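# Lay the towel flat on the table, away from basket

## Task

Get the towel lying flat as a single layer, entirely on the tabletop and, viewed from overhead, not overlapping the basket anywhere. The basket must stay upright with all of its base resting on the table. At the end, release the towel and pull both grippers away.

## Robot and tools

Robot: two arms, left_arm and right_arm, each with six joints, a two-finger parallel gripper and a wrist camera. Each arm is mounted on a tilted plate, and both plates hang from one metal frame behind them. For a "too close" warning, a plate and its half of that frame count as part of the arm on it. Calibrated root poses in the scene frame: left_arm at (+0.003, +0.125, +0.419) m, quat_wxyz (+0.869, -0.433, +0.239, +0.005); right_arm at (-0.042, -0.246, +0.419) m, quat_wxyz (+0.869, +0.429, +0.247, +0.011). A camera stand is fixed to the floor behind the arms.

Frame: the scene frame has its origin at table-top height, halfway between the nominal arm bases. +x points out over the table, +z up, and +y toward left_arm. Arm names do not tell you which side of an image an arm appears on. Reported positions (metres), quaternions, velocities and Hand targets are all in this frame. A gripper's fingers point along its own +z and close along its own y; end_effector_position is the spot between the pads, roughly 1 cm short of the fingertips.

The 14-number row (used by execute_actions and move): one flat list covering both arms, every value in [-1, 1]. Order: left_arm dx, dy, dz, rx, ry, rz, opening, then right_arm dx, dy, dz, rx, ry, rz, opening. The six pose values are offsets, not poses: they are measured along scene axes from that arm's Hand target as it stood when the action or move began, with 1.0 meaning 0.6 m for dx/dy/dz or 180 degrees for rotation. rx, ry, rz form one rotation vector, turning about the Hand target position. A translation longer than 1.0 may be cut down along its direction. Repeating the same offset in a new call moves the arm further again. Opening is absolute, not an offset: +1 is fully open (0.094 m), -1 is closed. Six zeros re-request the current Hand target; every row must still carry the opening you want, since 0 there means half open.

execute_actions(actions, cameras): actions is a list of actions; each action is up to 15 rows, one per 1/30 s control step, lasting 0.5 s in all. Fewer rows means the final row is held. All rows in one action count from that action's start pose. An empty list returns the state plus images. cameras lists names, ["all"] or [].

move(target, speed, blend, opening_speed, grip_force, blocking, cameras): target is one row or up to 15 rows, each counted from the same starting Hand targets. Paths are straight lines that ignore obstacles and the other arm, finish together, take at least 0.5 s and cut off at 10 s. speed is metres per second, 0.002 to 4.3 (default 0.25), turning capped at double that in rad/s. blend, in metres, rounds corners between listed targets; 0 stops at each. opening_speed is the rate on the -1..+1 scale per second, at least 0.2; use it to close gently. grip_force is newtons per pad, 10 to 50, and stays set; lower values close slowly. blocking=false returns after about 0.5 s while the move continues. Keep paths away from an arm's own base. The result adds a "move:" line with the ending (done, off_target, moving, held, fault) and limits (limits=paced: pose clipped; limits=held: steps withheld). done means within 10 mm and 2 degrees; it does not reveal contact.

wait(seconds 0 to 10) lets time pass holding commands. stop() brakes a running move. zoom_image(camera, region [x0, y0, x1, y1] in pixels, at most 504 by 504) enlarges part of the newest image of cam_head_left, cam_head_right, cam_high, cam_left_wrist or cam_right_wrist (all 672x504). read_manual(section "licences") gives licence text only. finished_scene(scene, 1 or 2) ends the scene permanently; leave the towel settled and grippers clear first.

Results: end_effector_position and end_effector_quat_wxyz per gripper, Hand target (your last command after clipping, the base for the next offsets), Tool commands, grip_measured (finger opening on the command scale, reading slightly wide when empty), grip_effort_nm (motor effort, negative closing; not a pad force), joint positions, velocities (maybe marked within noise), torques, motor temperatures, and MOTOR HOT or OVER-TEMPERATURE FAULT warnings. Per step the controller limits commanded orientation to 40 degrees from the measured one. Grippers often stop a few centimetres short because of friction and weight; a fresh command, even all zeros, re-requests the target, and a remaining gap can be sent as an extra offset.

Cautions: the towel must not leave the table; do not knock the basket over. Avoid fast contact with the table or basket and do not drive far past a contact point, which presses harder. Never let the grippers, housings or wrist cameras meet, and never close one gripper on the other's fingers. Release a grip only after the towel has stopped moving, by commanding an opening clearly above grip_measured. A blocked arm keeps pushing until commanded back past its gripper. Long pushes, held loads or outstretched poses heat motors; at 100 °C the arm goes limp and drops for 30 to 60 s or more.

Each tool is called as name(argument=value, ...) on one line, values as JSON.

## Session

execute_actions(actions=[])

Scene clock: 0.00 s.
left_arm: end_effector_position=(+0.1822, +0.1918, +0.1044) grip_measured=+1.000 grip_effort_nm=n/a end_effector_quat_wxyz=(-0.023, +0.669, -0.737, -0.093) | right_arm: end_effector_position=(+0.6502, -0.1524, +0.2678) grip_measured=+1.000 grip_effort_nm=n/a end_effector_quat_wxyz=(-0.026, -0.367, +0.930, +0.002)
Joint positions: left_arm=[0.38 1.951 0.266 1.08 -0.761 -0.763 0.094] | right_arm=[0.327 2.124 1.867 -1.115 1.011 -0.481 0.094]
Joint velocities: within noise
Joint torques (N m): no reading
Motor temperatures (°C): left_arm=[30 33 34 30 28 28 31] | right_arm=[32 34 29 26 30 29 29]
Heat: left arm: hottest elbow 34 °C; right arm: hottest shoulder 34 °C.
Hand target: left_arm +0.1761, +0.1902, +0.1087; +0.017, -0.665, +0.741, +0.093 | right_arm +0.6553, -0.1544, +0.2711; -0.022, -0.362, +0.932, +0.002
Tool commands: left_gripper/opening=+1.0 right_gripper/opening=+1.0

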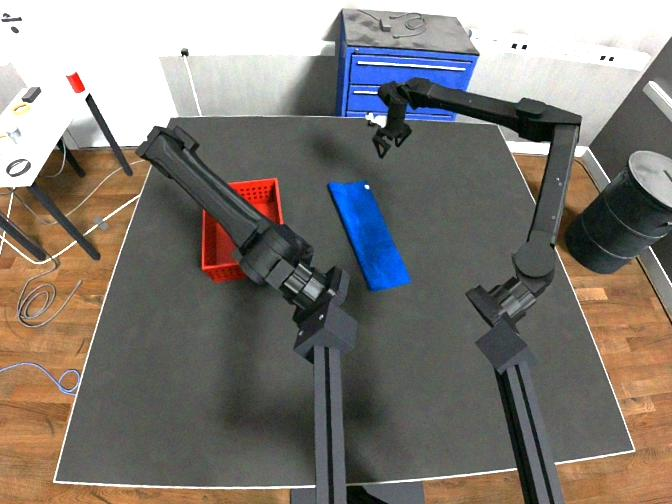

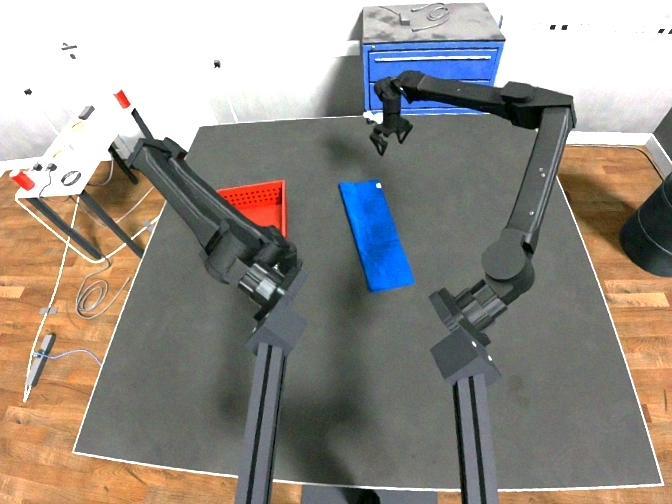

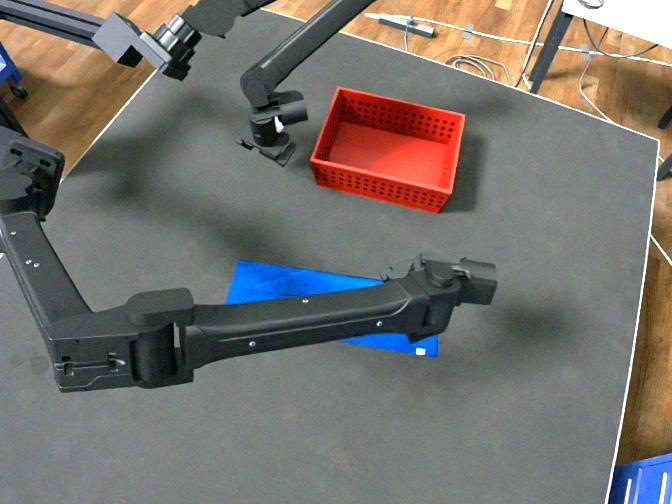

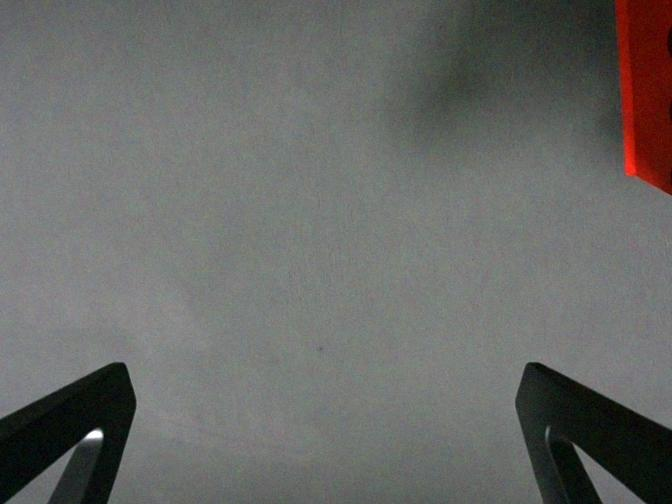

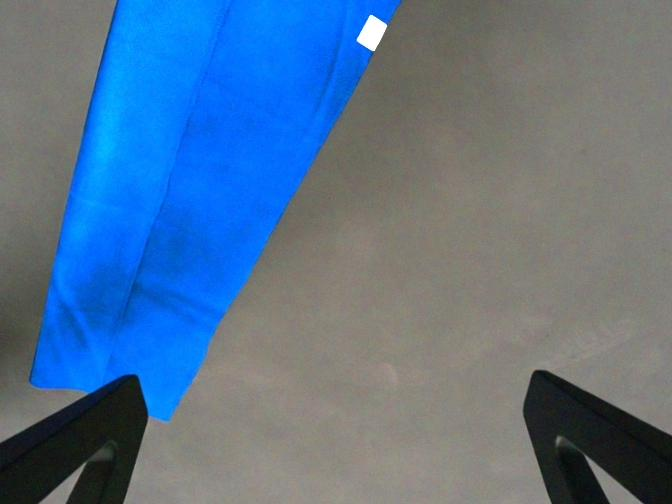

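move(target=[0, 0, 0, 0, 0, 0, 1, -0.1, 0.28, 0.273, 0, 0, 0, 1], speed=0.3, cameras=["cam_right_wrist", "cam_high", "cam_head_right"])

zoom_image(camera="cam_right_wrist", region=[168, 0, 672, 400])

Scene clock: 28.83 s.
left_arm: end_effector_position=(+0.1822, +0.1918, +0.1044) grip_measured=+1.000 grip_effort_nm=0.00 end_effector_quat_wxyz=(-0.023, +0.669, -0.737, -0.093) | right_arm: end_effector_position=(+0.5893, +0.0116, +0.4367) grip_measured=+1.000 grip_effort_nm=0.00 end_effector_quat_wxyz=(-0.020, -0.372, +0.928, +0.001)
Joint positions: left_arm=[0.38 1.951 0.266 1.08 -0.761 -0.763 0.094] | right_arm=[0.675 2.38 2.148 -1.673 0.992 0.142 0.094]
Joint torques (N m): left_arm=[-4.48 -6.18 -5.79 0.06 -0.24 0.01] | right_arm=[23.41 -7.65 7.49 -0.75 -0.07 0.05]
Heat: left arm: hottest elbow 37 °C; right arm: hottest waist 36 °C.
Hand target: left_arm +0.1761, +0.1902, +0.1087; +0.017, -0.665, +0.741, +0.093 | right_arm +0.5951, +0.0137, +0.4349; -0.022, -0.362, +0.932, +0.002
Off the commanded pose: left_arm 0.008 m, 1 deg | right_arm 0.007 m, 1 deg.
move: done
Images, in order (width x height): cam_head_right 672x504, cam_high 672x504, cam_right_wrist 672x504.

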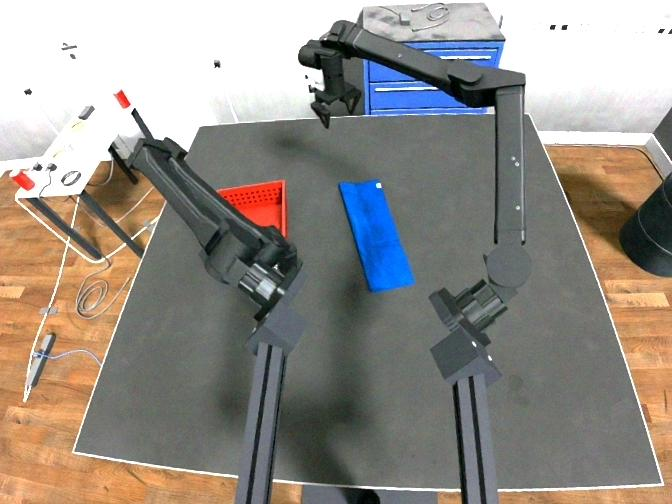

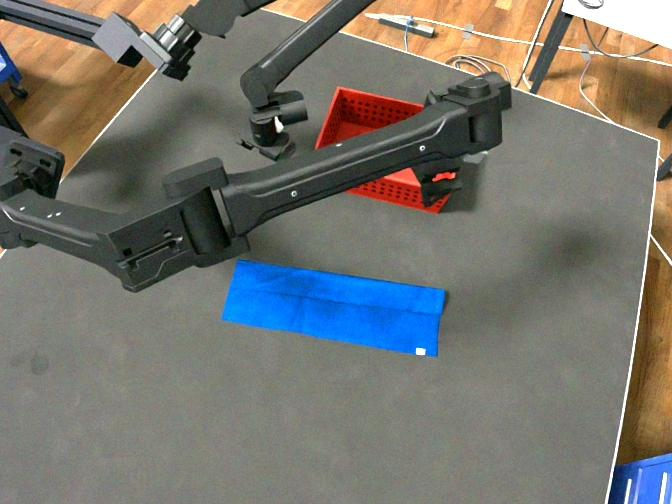

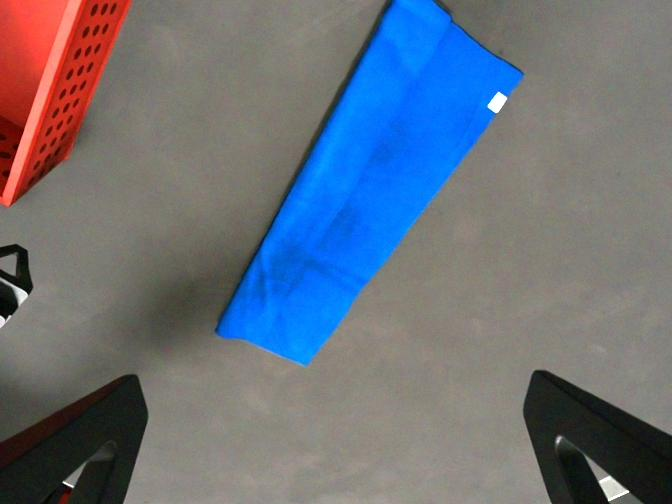

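Scaled by 1.000.

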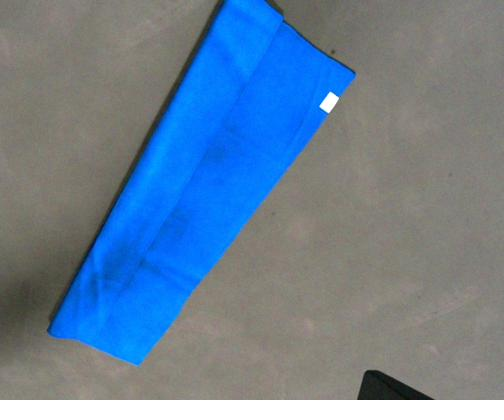

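move(target=[[0, 0, 0.3, 0, 0, 0, 0.06, -0.465, -0.37, -0.2, 0.0004, -0.0142, -0.1614, 0.06], [0, 0, 0.3, 0, 0, 0, 0.06, -0.465, -0.37, -0.54, 0.0004, -0.0142, -0.1614, 0.06]], speed=0.3, blend=[0.05, 0], cameras=["cam_right_wrist", "cam_high", "cam_left_wrist"])

Scene clock: 101.53 s.
left_arm: end_effector_position=(+0.1703, +0.1924, +0.2871) grip_measured=+0.062 grip_effort_nm=-0.09 end_effector_quat_wxyz=(-0.017, +0.665, -0.740, -0.096) | right_arm: end_effector_position=(+0.3300, -0.2108, +0.1157) grip_measured=+0.061 grip_effort_nm=-0.07 end_effector_quat_wxyz=(+0.010, -0.107, +0.994, -0.002)
Joint positions: left_arm=[-0.306 1.089 0.192 -0.639 -1.139 -1.837 0.05] | right_arm=[-0.009 1.843 0.669 0.328 0.839 -0.542 0.05]
Joint torques (N m): left_arm=[-3.14 -0.03 2.55 -0.91 -0.07 -0.11] | right_arm=[10.17 -4.66 -2.41 0.17 -0.11 -0.16]
Motor temperatures (°C): left_arm=[30 33 40 30 28 28 31] | right_arm=[42 37 35 26 30 29 29]
Heat: left arm: hottest elbow 40 °C; right arm: hottest waist 42 °C.
Hand target: left_arm +0.1761, +0.1903, +0.2887; +0.017, -0.665, +0.741, +0.093 | right_arm +0.3162, -0.2084, +0.1108; +0.000, -0.117, +0.993, +0.000
Off the commanded pose: left_arm 0.006 m, 0 deg | right_arm 0.015 m, 2 deg.
move: off_target (right_arm)
Images, in order (width x height): cam_high 672x504, cam_left_wrist 672x504, cam_right_wrist 672x504.

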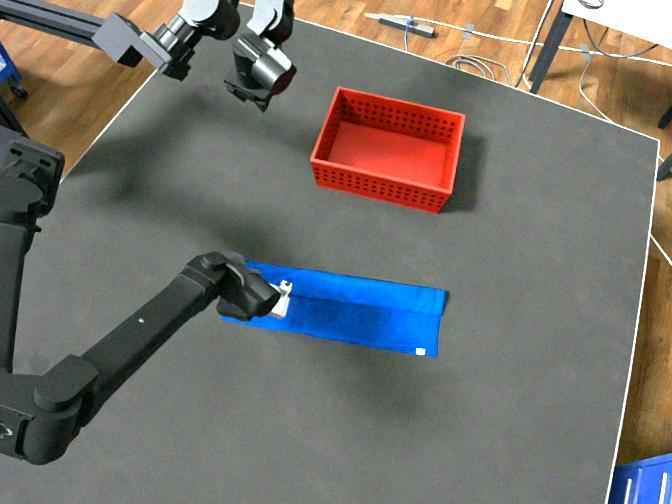

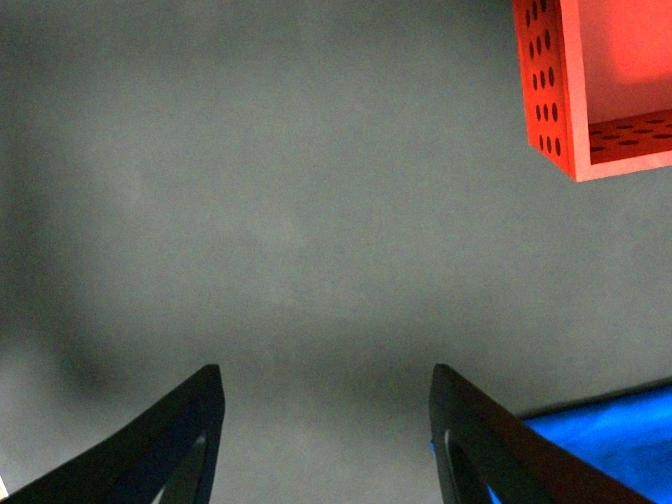

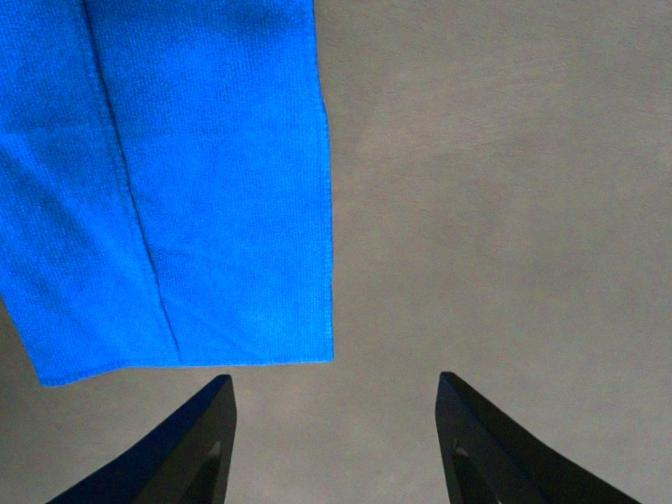

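move(target=[0, 0, 0, 0, 0, 0, 0.06, -0.07, 0.006, -0.14, 0, 0, 0, 0.06], speed=0.15, cameras=["cam_right_wrist"])

Scene clock: 116.60 s.
left_arm: end_effector_position=(+0.1702, +0.1924, +0.2871) grip_measured=+0.062 grip_effort_nm=-0.09 end_effector_quat_wxyz=(-0.017, +0.666, -0.740, -0.097) | right_arm: end_effector_position=(+0.2751, -0.2049, +0.0312) grip_measured=+0.061 grip_effort_nm=-0.07 end_effector_quat_wxyz=(+0.000, -0.115, +0.993, +0.002)
Joint positions: left_arm=[-0.306 1.09 0.192 -0.639 -1.139 -1.838 0.05] | right_arm=[-0.193 2.085 0.679 0.661 0.713 -0.722 0.05]
Joint torques (N m): left_arm=[-3.49 0.09 2.61 -0.84 -0.09 -0.15] | right_arm=[9.93 -4.6 -2.96 0.17 -0.12 -0.17]
Heat: left arm: hottest elbow 39 °C; right arm: hottest waist 40 °C.
Hand target: left_arm +0.1761, +0.1903, +0.2887; +0.017, -0.665, +0.741, +0.093 | right_arm +0.2741, -0.2047, +0.0268; +0.000, -0.117, +0.993, +0.000
Off the commanded pose: left_arm 0.006 m, 0 deg | right_arm 0.004 m, 0 deg.
move: done
Images, in order (width x height): cam_right_wrist 672x504.

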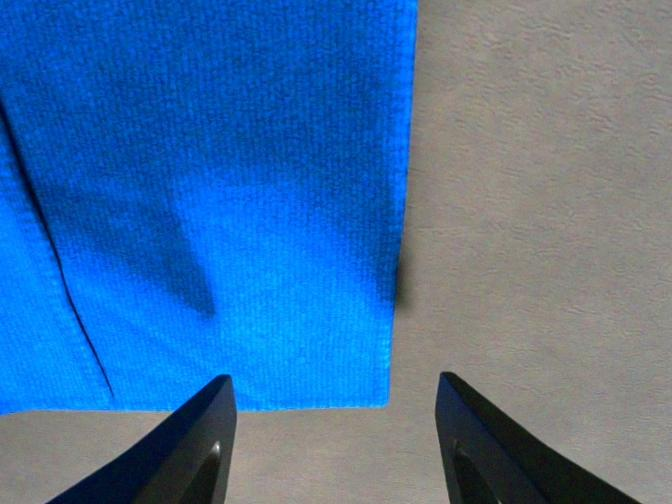

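move(target=[[0, 0, 0, 0, 0, 0, 0.06, 0.018, -0.008, -0.01, 0, 0, 0, 0.06], [0, 0, 0, 0, 0, 0, 0.06, 0.018, -0.008, -0.062, 0, 0, 0, 0.06]], speed=0.05, cameras=["cam_right_wrist"])

Scene clock: 129.20 s.
left_arm: end_effector_position=(+0.1702, +0.1924, +0.2871) grip_measured=+0.062 grip_effort_nm=-0.09 end_effector_quat_wxyz=(-0.017, +0.666, -0.740, -0.097) | right_arm: end_effector_position=(+0.2931, -0.2101, +0.0109) grip_measured=+0.061 grip_effort_nm=-0.04 end_effector_quat_wxyz=(+0.011, -0.120, +0.993, +0.000)
Joint positions: left_arm=[-0.306 1.09 0.192 -0.639 -1.139 -1.838 0.05] | right_arm=[-0.222 2.106 0.739 0.663 0.682 -0.773 0.05]
Joint torques (N m): left_arm=[-3.19 -0.26 2.3 -1.03 -0.05 -0.15] | right_arm=[7.82 -2.43 -0.94 0.1 -0.51 -0.14]
Heat: left arm: hottest elbow 38 °C; right arm: hottest waist 39 °C.
Hand target: left_arm +0.1761, +0.1903, +0.2887; +0.017, -0.665, +0.741, +0.093 | right_arm +0.2849, -0.2095, -0.0103; +0.000, -0.117, +0.993, +0.000
Off the commanded pose: left_arm 0.006 m, 0 deg | right_arm 0.023 m, 1 deg.
move: off_target (right_arm)
Images, in order (width x height): cam_right_wrist 672x504.

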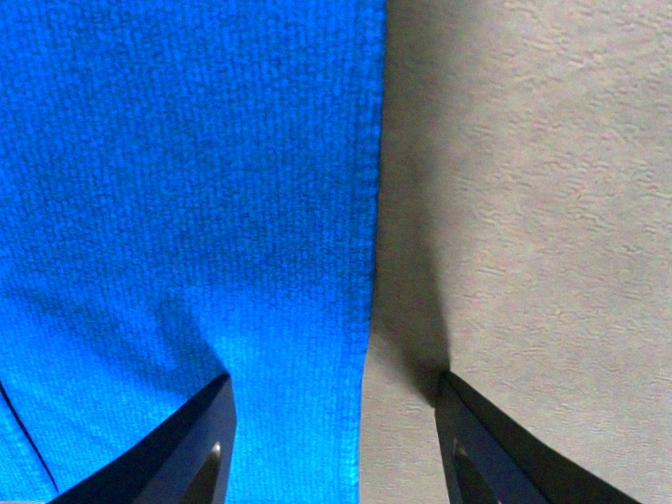

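move(target=[0, 0, 0, 0, 0, 0, 0.06, 0, 0, 0, 0, 0, 0, -1], speed=0.03, opening_speed=0.5, cameras=["cam_right_wrist"])

Scene clock: 140.30 s.
left_arm: end_effector_position=(+0.1702, +0.1924, +0.2871) grip_measured=+0.062 grip_effort_nm=-0.09 end_effector_quat_wxyz=(-0.017, +0.666, -0.740, -0.097) | right_arm: end_effector_position=(+0.2875, -0.1926, +0.0107) grip_measured=-0.945 grip_effort_nm=-0.97 end_effector_quat_wxyz=(+0.015, -0.132, +0.991, +0.020)
Joint positions: left_arm=[-0.306 1.09 0.192 -0.639 -1.139 -1.838 0.05] | right_arm=[-0.21 2.134 0.739 0.663 0.654 -0.774 0.003]
Joint torques (N m): left_arm=[-2.67 0.03 2.48 -1.02 -0.13 -0.15] | right_arm=[7 -4.25 -1.01 0.09 0.5 -0.12]
Heat: left arm: hottest elbow 37 °C; right arm: hottest waist 38 °C.
Hand target: left_arm +0.1761, +0.1903, +0.2887; +0.017, -0.665, +0.741, +0.093 | right_arm +0.2849, -0.2095, -0.0103; +0.000, -0.117, +0.993, +0.000
Off the commanded pose: left_arm 0.006 m, 0 deg | right_arm 0.027 m, 3 deg.
move: off_target (right_arm)
Images, in order (width x height): cam_right_wrist 672x504.

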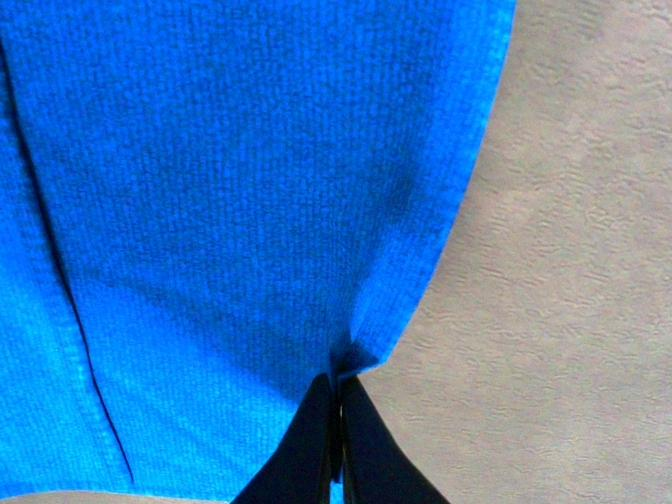

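move(target=[[0, 0, 0, 0, 0, 0, 0.06, 0, 0, 0.08, 0, 0, 0, -1], [0.707, -0.517, -0.08, -0.0641, 0.0041, -0.39, 0.06, -0.195, -0.047, 0.09, 0, 0, 0, -1]], speed=0.2, blend=[0.01, 0], cameras=["all"])

Scene clock: 169.80 s.
left_arm: end_effector_position=(+0.5968, -0.1013, +0.2258) grip_measured=+0.062 grip_effort_nm=-0.09 end_effector_quat_wxyz=(-0.009, -0.134, +0.991, +0.009) | right_arm: end_effector_position=(+0.1933, -0.2424, +0.0350) grip_measured=-0.948 grip_effort_nm=-1.03 end_effector_quat_wxyz=(+0.018, -0.102, +0.995, -0.011)
Joint positions: left_arm=[-0.415 2.3 1.649 -0.807 -1.036 -0.621 0.05] | right_arm=[-0.36 2.148 0.484 1.054 0.581 -0.86 0.002]
Joint torques (N m): left_arm=[-19.72 -8.76 4.31 -0.77 0.06 0.1] | right_arm=[6.77 -3.37 -8.61 0.28 -0.11 -0.15]
Motor temperatures (°C): left_arm=[30 33 37 30 28 28 31] | right_arm=[36 35 31 26 30 29 31]
Heat: left arm: hottest elbow 37 °C; right arm: hottest waist 36 °C.
Hand target: left_arm +0.6002, -0.1199, +0.2408; +0.000, -0.117, +0.993, +0.000 | right_arm +0.1680, -0.2376, +0.0437; +0.000, -0.117, +0.993, +0.000
Off the commanded pose: left_arm 0.024 m, 2 deg | right_arm 0.027 m, 3 deg.
move: off_target (left_arm, right_arm)

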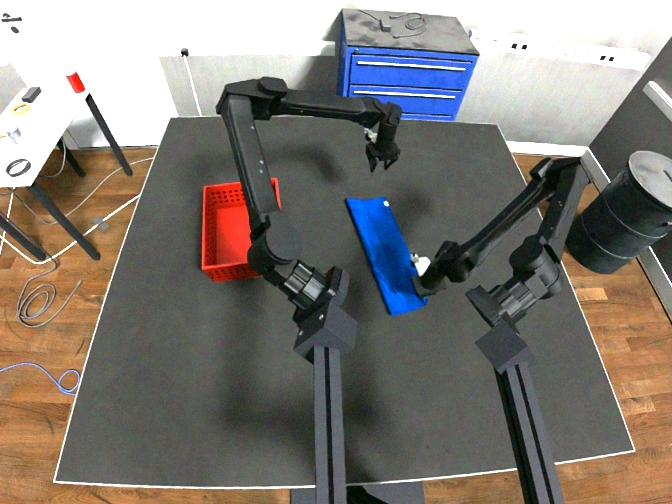

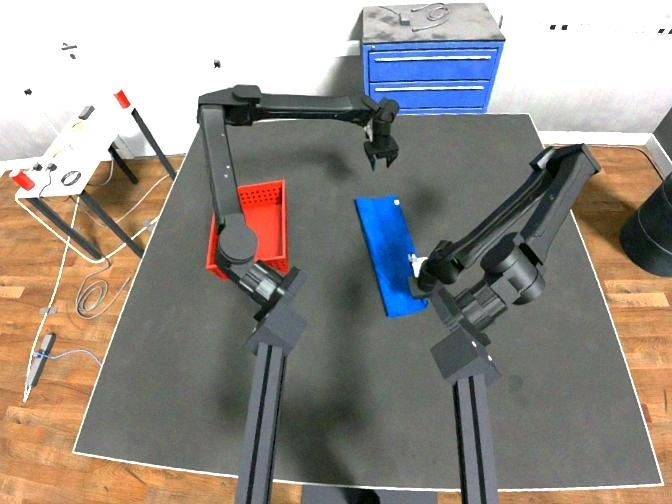

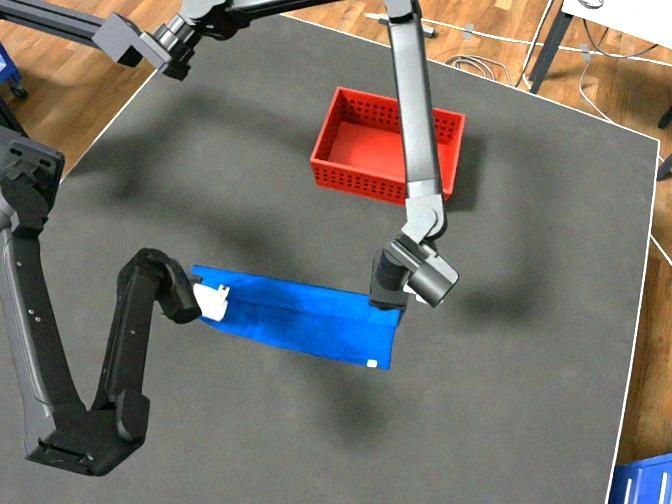

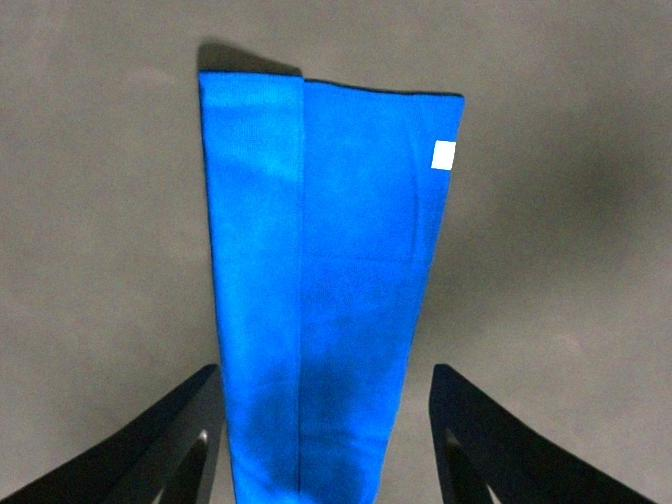

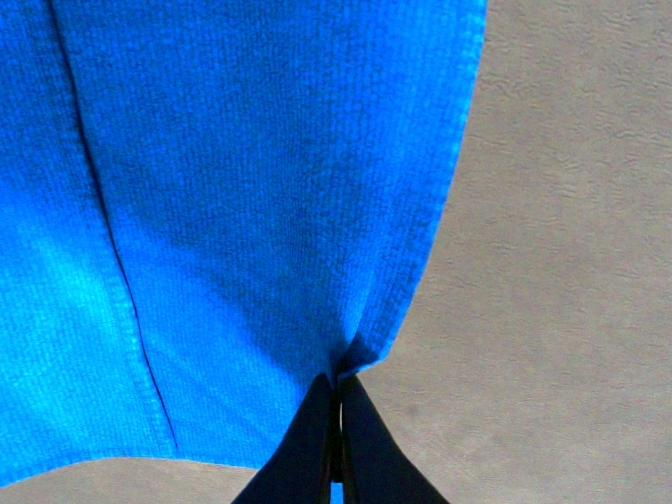

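move(target=[0.045, -0.087, -0.34, 0, 0, 0, 0.06, 0, 0, 0, 0, 0, 0, -1], speed=0.15, cameras=["cam_left_wrist"])

Scene clock: 190.77 s.
left_arm: end_effector_position=(+0.6283, -0.1790, +0.0561) grip_measured=+0.062 grip_effort_nm=-0.09 end_effector_quat_wxyz=(+0.007, -0.112, +0.994, -0.005) | right_arm: end_effector_position=(+0.1933, -0.2424, +0.0350) grip_measured=-0.948 grip_effort_nm=-1.03 end_effector_quat_wxyz=(+0.018, -0.102, +0.995, -0.011)
Joint positions: left_arm=[-0.256 2.67 1.978 -0.453 -0.976 -0.232 0.05] | right_arm=[-0.36 2.148 0.484 1.054 0.581 -0.86 0.002]
Joint torques (N m): left_arm=[-17.55 -9.76 3.37 0.2 0.12 0.13] | right_arm=[6.83 -3.37 -8.62 0.28 -0.11 -0.14]
Heat: left arm: hottest elbow 37 °C; right arm: hottest waist 35 °C.
Hand target: left_arm +0.6274, -0.1721, +0.0368; +0.000, -0.117, +0.993, +0.000 | right_arm +0.1680, -0.2376, +0.0437; +0.000, -0.117, +0.993, +0.000
Off the commanded pose: left_arm 0.021 m, 1 deg | right_arm 0.027 m, 3 deg.
move: off_target (left_arm, right_arm)
Images, in order (width x height): cam_left_wrist 672x504.

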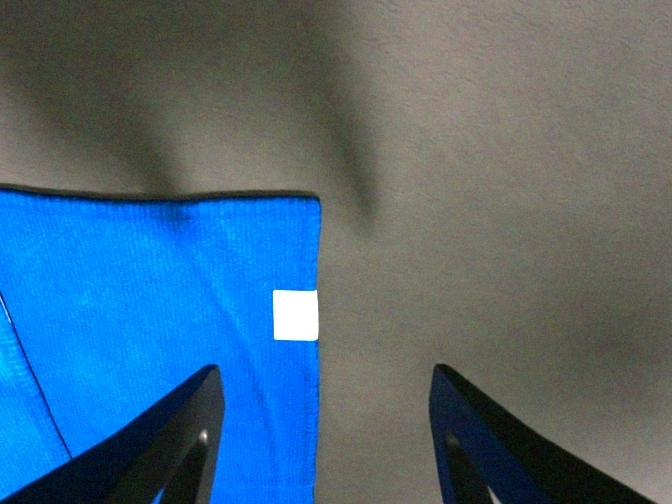

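move(target=[[-0.007, 0.027, -0.02, 0.0135, 0.0032, 0, 0.06, 0, 0, 0, 0, 0, 0, -1], [-0.007, 0.027, -0.075, 0.0135, 0.0032, 0, 0.06, 0, 0, 0, 0, 0, 0, -1]], speed=0.06, cameras=["cam_left_wrist"])

Scene clock: 208.23 s.
left_arm: end_effector_position=(+0.6274, -0.1645, +0.0185) grip_measured=+0.062 grip_effort_nm=-0.08 end_effector_quat_wxyz=(+0.006, -0.111, +0.994, +0.015) | right_arm: end_effector_position=(+0.1933, -0.2424, +0.0350) grip_measured=-0.948 grip_effort_nm=-1.03 end_effector_quat_wxyz=(+0.018, -0.102, +0.995, -0.011)
Joint positions: left_arm=[-0.206 2.706 2.007 -0.385 -0.993 -0.154 0.05] | right_arm=[-0.36 2.148 0.484 1.054 0.581 -0.86 0.002]
Joint torques (N m): left_arm=[-16.32 -8.82 3.62 0.4 0.03 0.17] | right_arm=[6.71 -3.37 -8.61 0.27 -0.12 -0.15]
Motor temperatures (°C): left_arm=[35 34 36 30 28 28 31] | right_arm=[35 35 34 26 30 29 32]
Heat: left arm: hottest elbow 36 °C; right arm: hottest waist 35 °C.
Hand target: left_arm +0.6230, -0.1559, -0.0083; -0.002, -0.117, +0.993, +0.022 | right_arm +0.1680, -0.2376, +0.0437; +0.000, -0.117, +0.993, +0.000
Off the commanded pose: left_arm 0.028 m, 1 deg | right_arm 0.027 m, 3 deg.
move: off_target (left_arm, right_arm)
Images, in order (width x height): cam_left_wrist 672x504.

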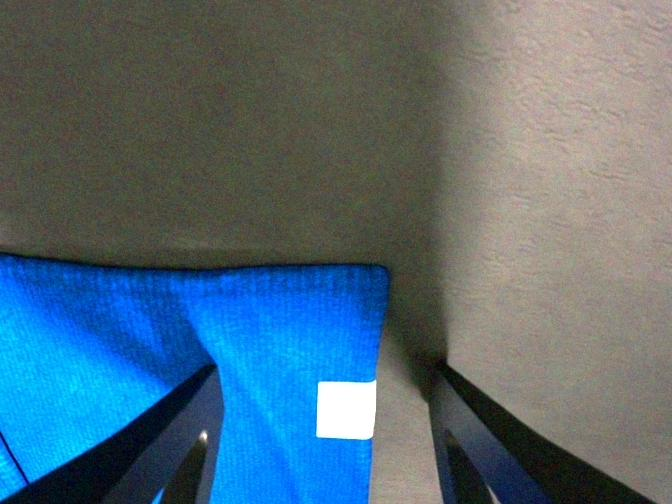

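move(target=[0, 0, -0.04, 0, 0, 0, 0.06, 0, 0, 0, 0, 0, 0, -1], speed=0.05, cameras=["cam_left_wrist"])

move(target=[0, 0, 0, 0, 0, 0, -1, 0, 0, 0, 0, 0, 0, -1], speed=0.03, opening_speed=0.5, cameras=["cam_left_wrist", "cam_high"])

Scene clock: 217.47 s.
left_arm: end_effector_position=(+0.6324, -0.1662, +0.0171) grip_measured=+0.062 grip_effort_nm=-0.08 end_effector_quat_wxyz=(+0.012, -0.100, +0.995, +0.015) | right_arm: end_effector_position=(+0.1934, -0.2423, +0.0350) grip_measured=-0.948 grip_effort_nm=-1.03 end_effector_quat_wxyz=(+0.018, -0.102, +0.995, -0.011)
Joint positions: left_arm=[-0.206 2.715 2.021 -0.368 -0.993 -0.113 0.05] | right_arm=[-0.36 2.148 0.484 1.054 0.581 -0.86 0.002]
Joint torques (N m): left_arm=[-14.92 -7.53 4.22 1.22 0.6 0.12] | right_arm=[6.77 -3.37 -8.61 0.25 -0.09 -0.15]
Heat: left arm: hottest waist 36 °C; right arm: hottest waist 35 °C.
Hand target: left_arm +0.6232, -0.1558, -0.0322; -0.002, -0.117, +0.993, +0.022 | right_arm +0.1680, -0.2377, +0.0437; +0.000, -0.117, +0.993, +0.000
Off the commanded pose: left_arm 0.051 m, 3 deg | right_arm 0.027 m, 3 deg.
move: off_target (left_arm, right_arm)
Images, in order (width x height): cam_left_wrist 672x504.

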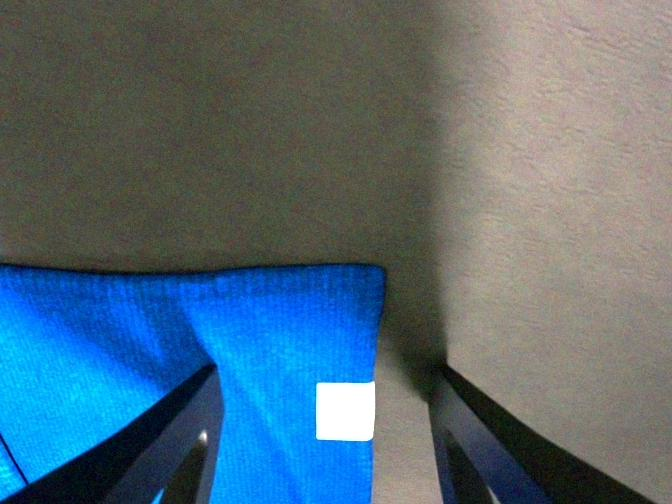

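Scene clock: 219.93 s.
left_arm: end_effector_position=(+0.6429, -0.1644, +0.0184) grip_measured=-0.962 grip_effort_nm=-0.98 end_effector_quat_wxyz=(+0.020, -0.110, +0.994, +0.013) | right_arm: end_effector_position=(+0.1943, -0.2425, +0.0351) grip_measured=-0.948 grip_effort_nm=-1.03 end_effector_quat_wxyz=(+0.020, -0.101, +0.995, -0.011)
Joint positions: left_arm=[-0.206 2.717 2.04 -0.357 -0.99 -0.11 0.002] | right_arm=[-0.36 2.148 0.484 1.058 0.578 -0.86 0.002]
Joint torques (N m): left_arm=[-13.98 -7.53 3.58 0.62 0.49 0.14] | right_arm=[6.71 -3.37 -8.59 0.13 0 -0.15]
Heat: left arm: hottest waist 36 °C; right arm: hottest waist 35 °C.
Hand target: left_arm +0.6230, -0.1560, -0.0323; -0.003, -0.117, +0.993, +0.022 | right_arm +0.1680, -0.2376, +0.0437; +0.000, -0.117, +0.993, +0.000
Off the commanded pose: left_arm 0.055 m, 3 deg | right_arm 0.028 m, 3 deg.
move: off_target (left_arm, right_arm)
Images, in order (width x height): cam_high 672x504, cam_left_wrist 672x504.

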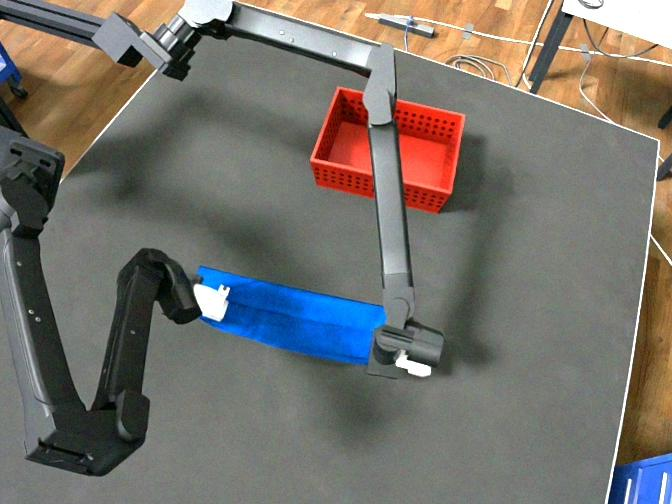

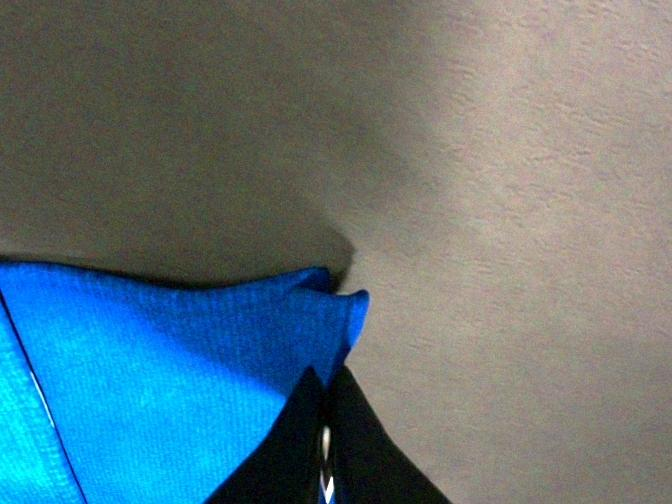

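move(target=[[0, 0, 0.28, 0, 0, 0, -1, 0, -0.03, 0.2, 0, 0, 0, -1], [-0.338, 0.303, 0.607, 0, 0, 0.222, -1, 0.037, -0.2, 0.474, 0, 0, 0.167, -1]], speed=0.13, blend=[0.04, 0], cameras=["all"])

Scene clock: 242.03 s.
left_arm: end_effector_position=(+0.4179, +0.0292, +0.3194) grip_measured=-0.965 grip_effort_nm=-1.03 end_effector_quat_wxyz=(-0.016, -0.449, +0.893, +0.029) | right_arm: end_effector_position=(+0.1777, -0.3502, +0.3210) grip_measured=-0.948 grip_effort_nm=-1.03 end_effector_quat_wxyz=(-0.009, -0.386, +0.922, +0.005)
Joint positions: left_arm=[-0.522 1.791 0.978 -0.912 -1.036 -1.569 0.002] | right_arm=[0.24 0.629 0.293 -0.851 0.975 -0.722 0.002]
Joint torques (N m): left_arm=[-12.57 -7.06 2.93 -0.73 0 -0.1] | right_arm=[0.85 -0.79 6.04 -0.77 0.15 0.05]
Heat: left arm: hottest waist 37 °C; right arm: hottest elbow 36 °C.
Hand target: left_arm +0.4202, +0.0258, +0.3319; -0.010, -0.449, +0.893, +0.019 | right_arm +0.1901, -0.3577, +0.3281; +0.000, -0.371, +0.929, +0.000
Off the commanded pose: left_arm 0.013 m, 1 deg | right_arm 0.016 m, 2 deg.
move: off_target (left_arm, right_arm)

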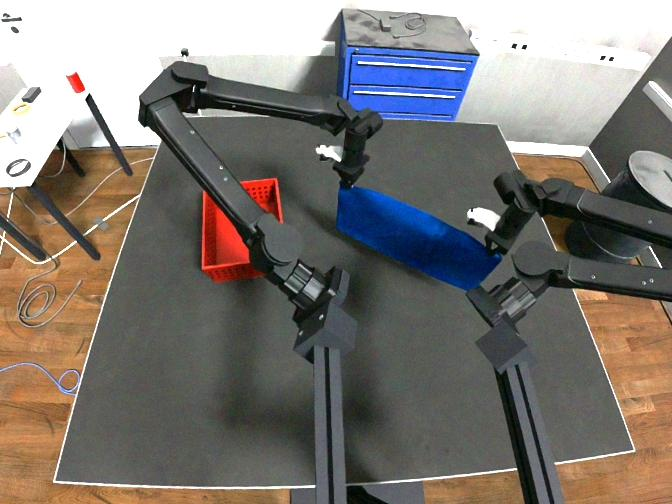

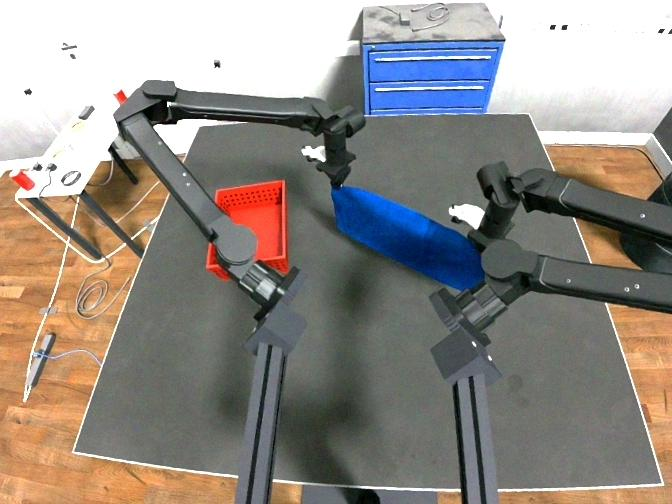

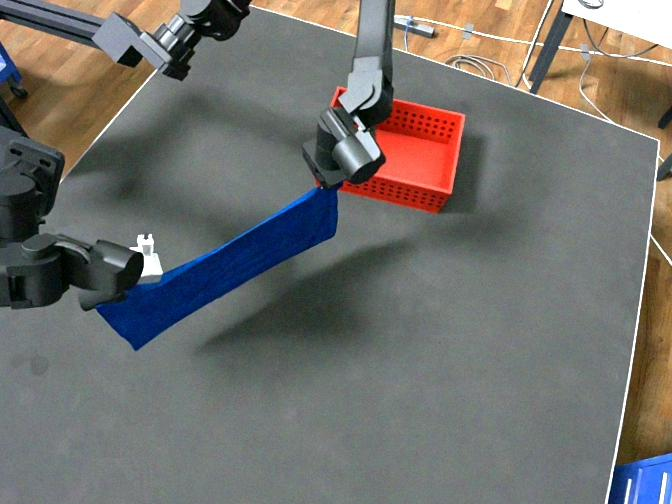

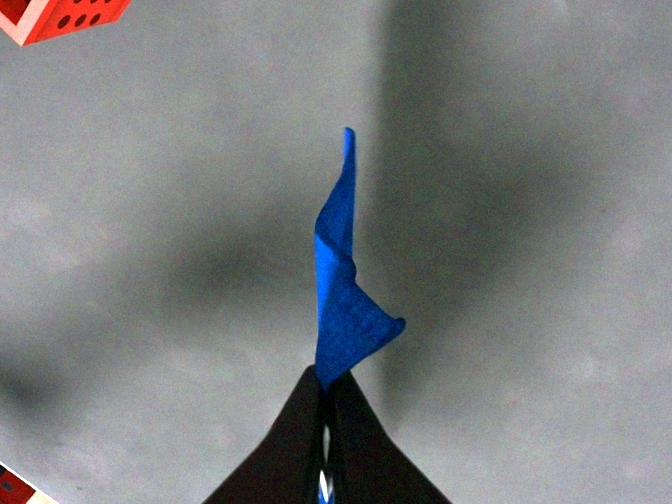

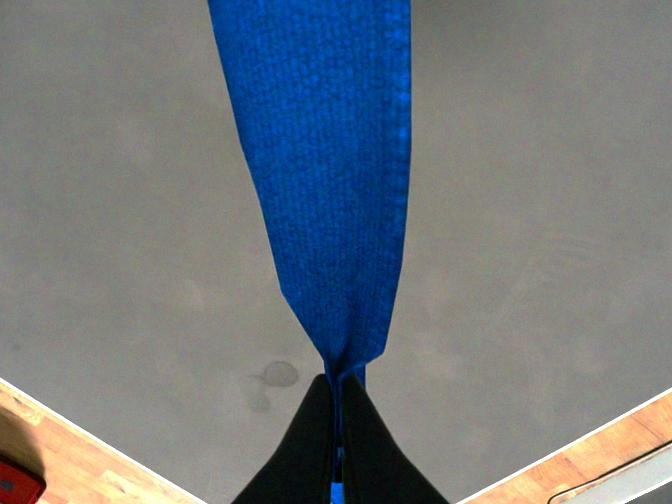

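zoom_image(camera="cam_head_left", region=[310, 140, 530, 310])

zoom_image(camera="cam_high", region=[80, 160, 360, 370])

zoom_image(camera="cam_left_wrist", region=[260, 100, 460, 400])

Scaled by 2.291 from the camera's 672x504 image, which has a finer 960x720 frame.

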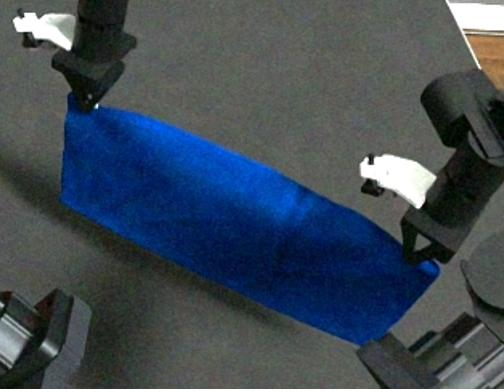

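Scaled by 1.800 from the camera's 672x504 image, which has a finer 960x720 frame.

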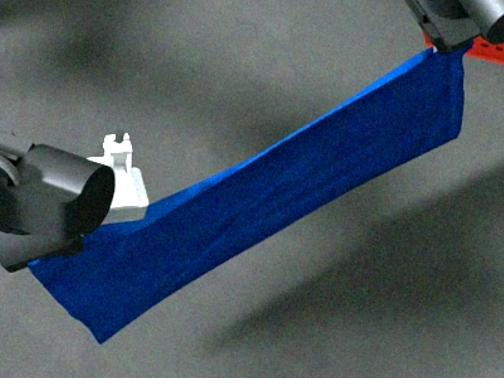

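Scaled by 1.680 from the camera's 672x504 image, which has a finer 960x720 frame.

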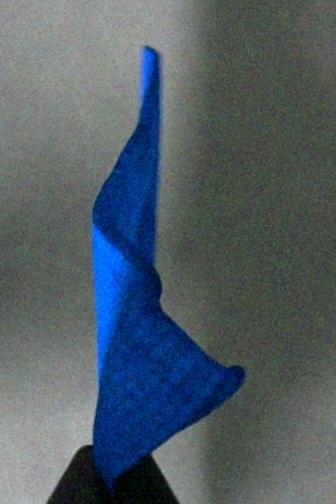

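move(target=[[0.043, -0.027, -0.142, 0, 0, 0, -1, 0.043, -0.027, -0.142, 0, 0, 0, -1], [0.268, -0.170, -0.41, 0, 0, 0, -1, 0.268, -0.170, -0.41, 0, 0, 0, -1]], speed=0.12, blend=[0.02, 0], cameras=["all"])

Scene clock: 267.83 s.
left_arm: end_effector_position=(+0.5834, -0.0827, +0.1052) grip_measured=-0.965 grip_effort_nm=-1.03 end_effector_quat_wxyz=(-0.002, -0.448, +0.894, +0.011) | right_arm: end_effector_position=(+0.3549, -0.4612, +0.0890) grip_measured=-0.948 grip_effort_nm=-1.03 end_effector_quat_wxyz=(+0.006, -0.365, +0.931, -0.004)
Joint positions: left_arm=[-0.241 2.36 1.568 -0.382 -0.995 -0.952 0.002] | right_arm=[-0.453 1.416 0.8 0.004 0.508 -1.449 0.002]
Joint torques (N m): left_arm=[-15.03 -8.88 3.06 -0.14 0.03 0.17] | right_arm=[5.42 -7.82 0.87 -0.2 -0.12 -0.15]
Heat: left arm: hottest waist 36 °C; right arm: hottest shoulder 35 °C.
Hand target: left_arm +0.5810, -0.0763, +0.0860; -0.010, -0.449, +0.893, +0.019 | right_arm +0.3509, -0.4598, +0.0820; +0.000, -0.371, +0.929, +0.000
Off the commanded pose: left_arm 0.021 m, 1 deg | right_arm 0.008 m, 1 deg.
move: off_target (left_arm)

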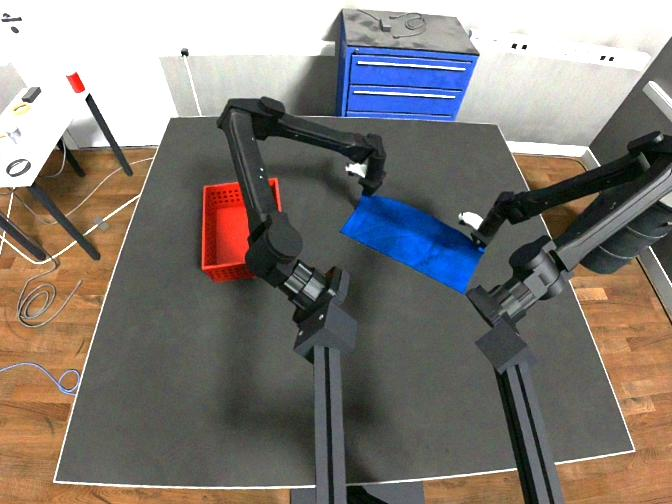

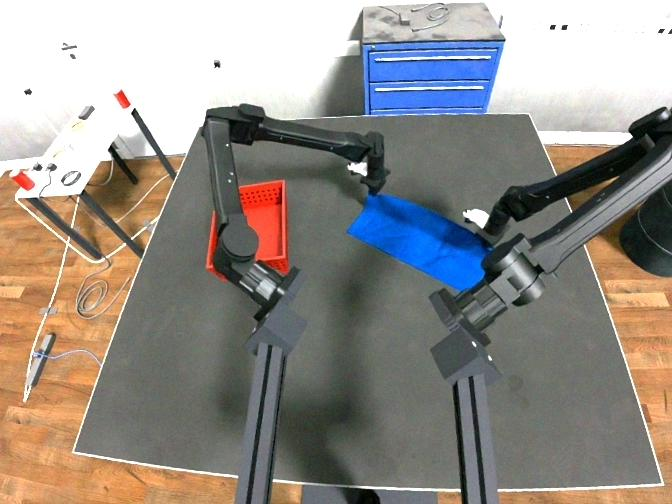

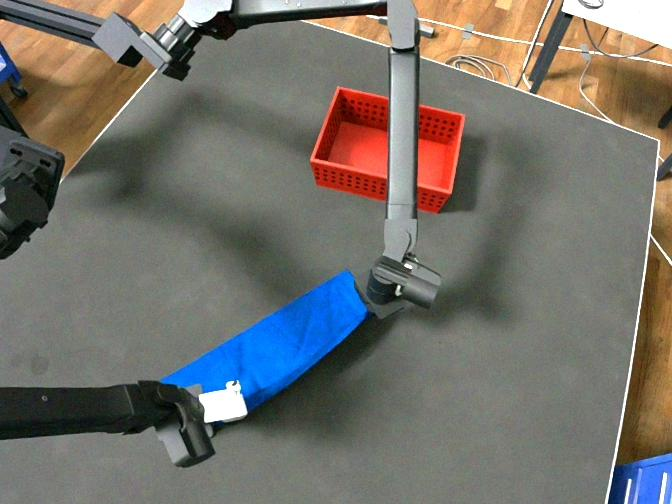

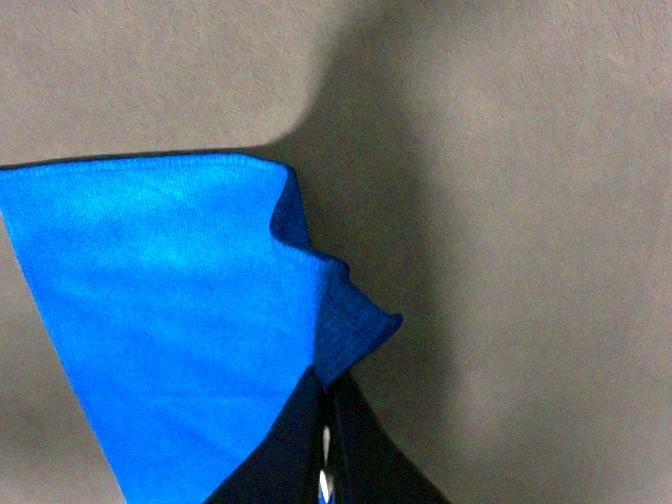

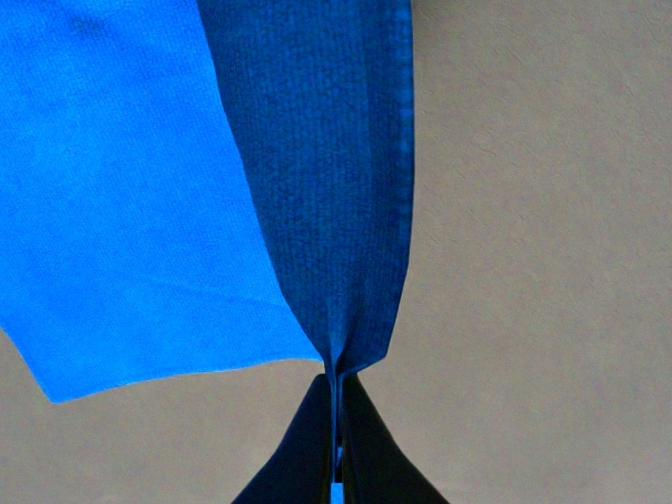

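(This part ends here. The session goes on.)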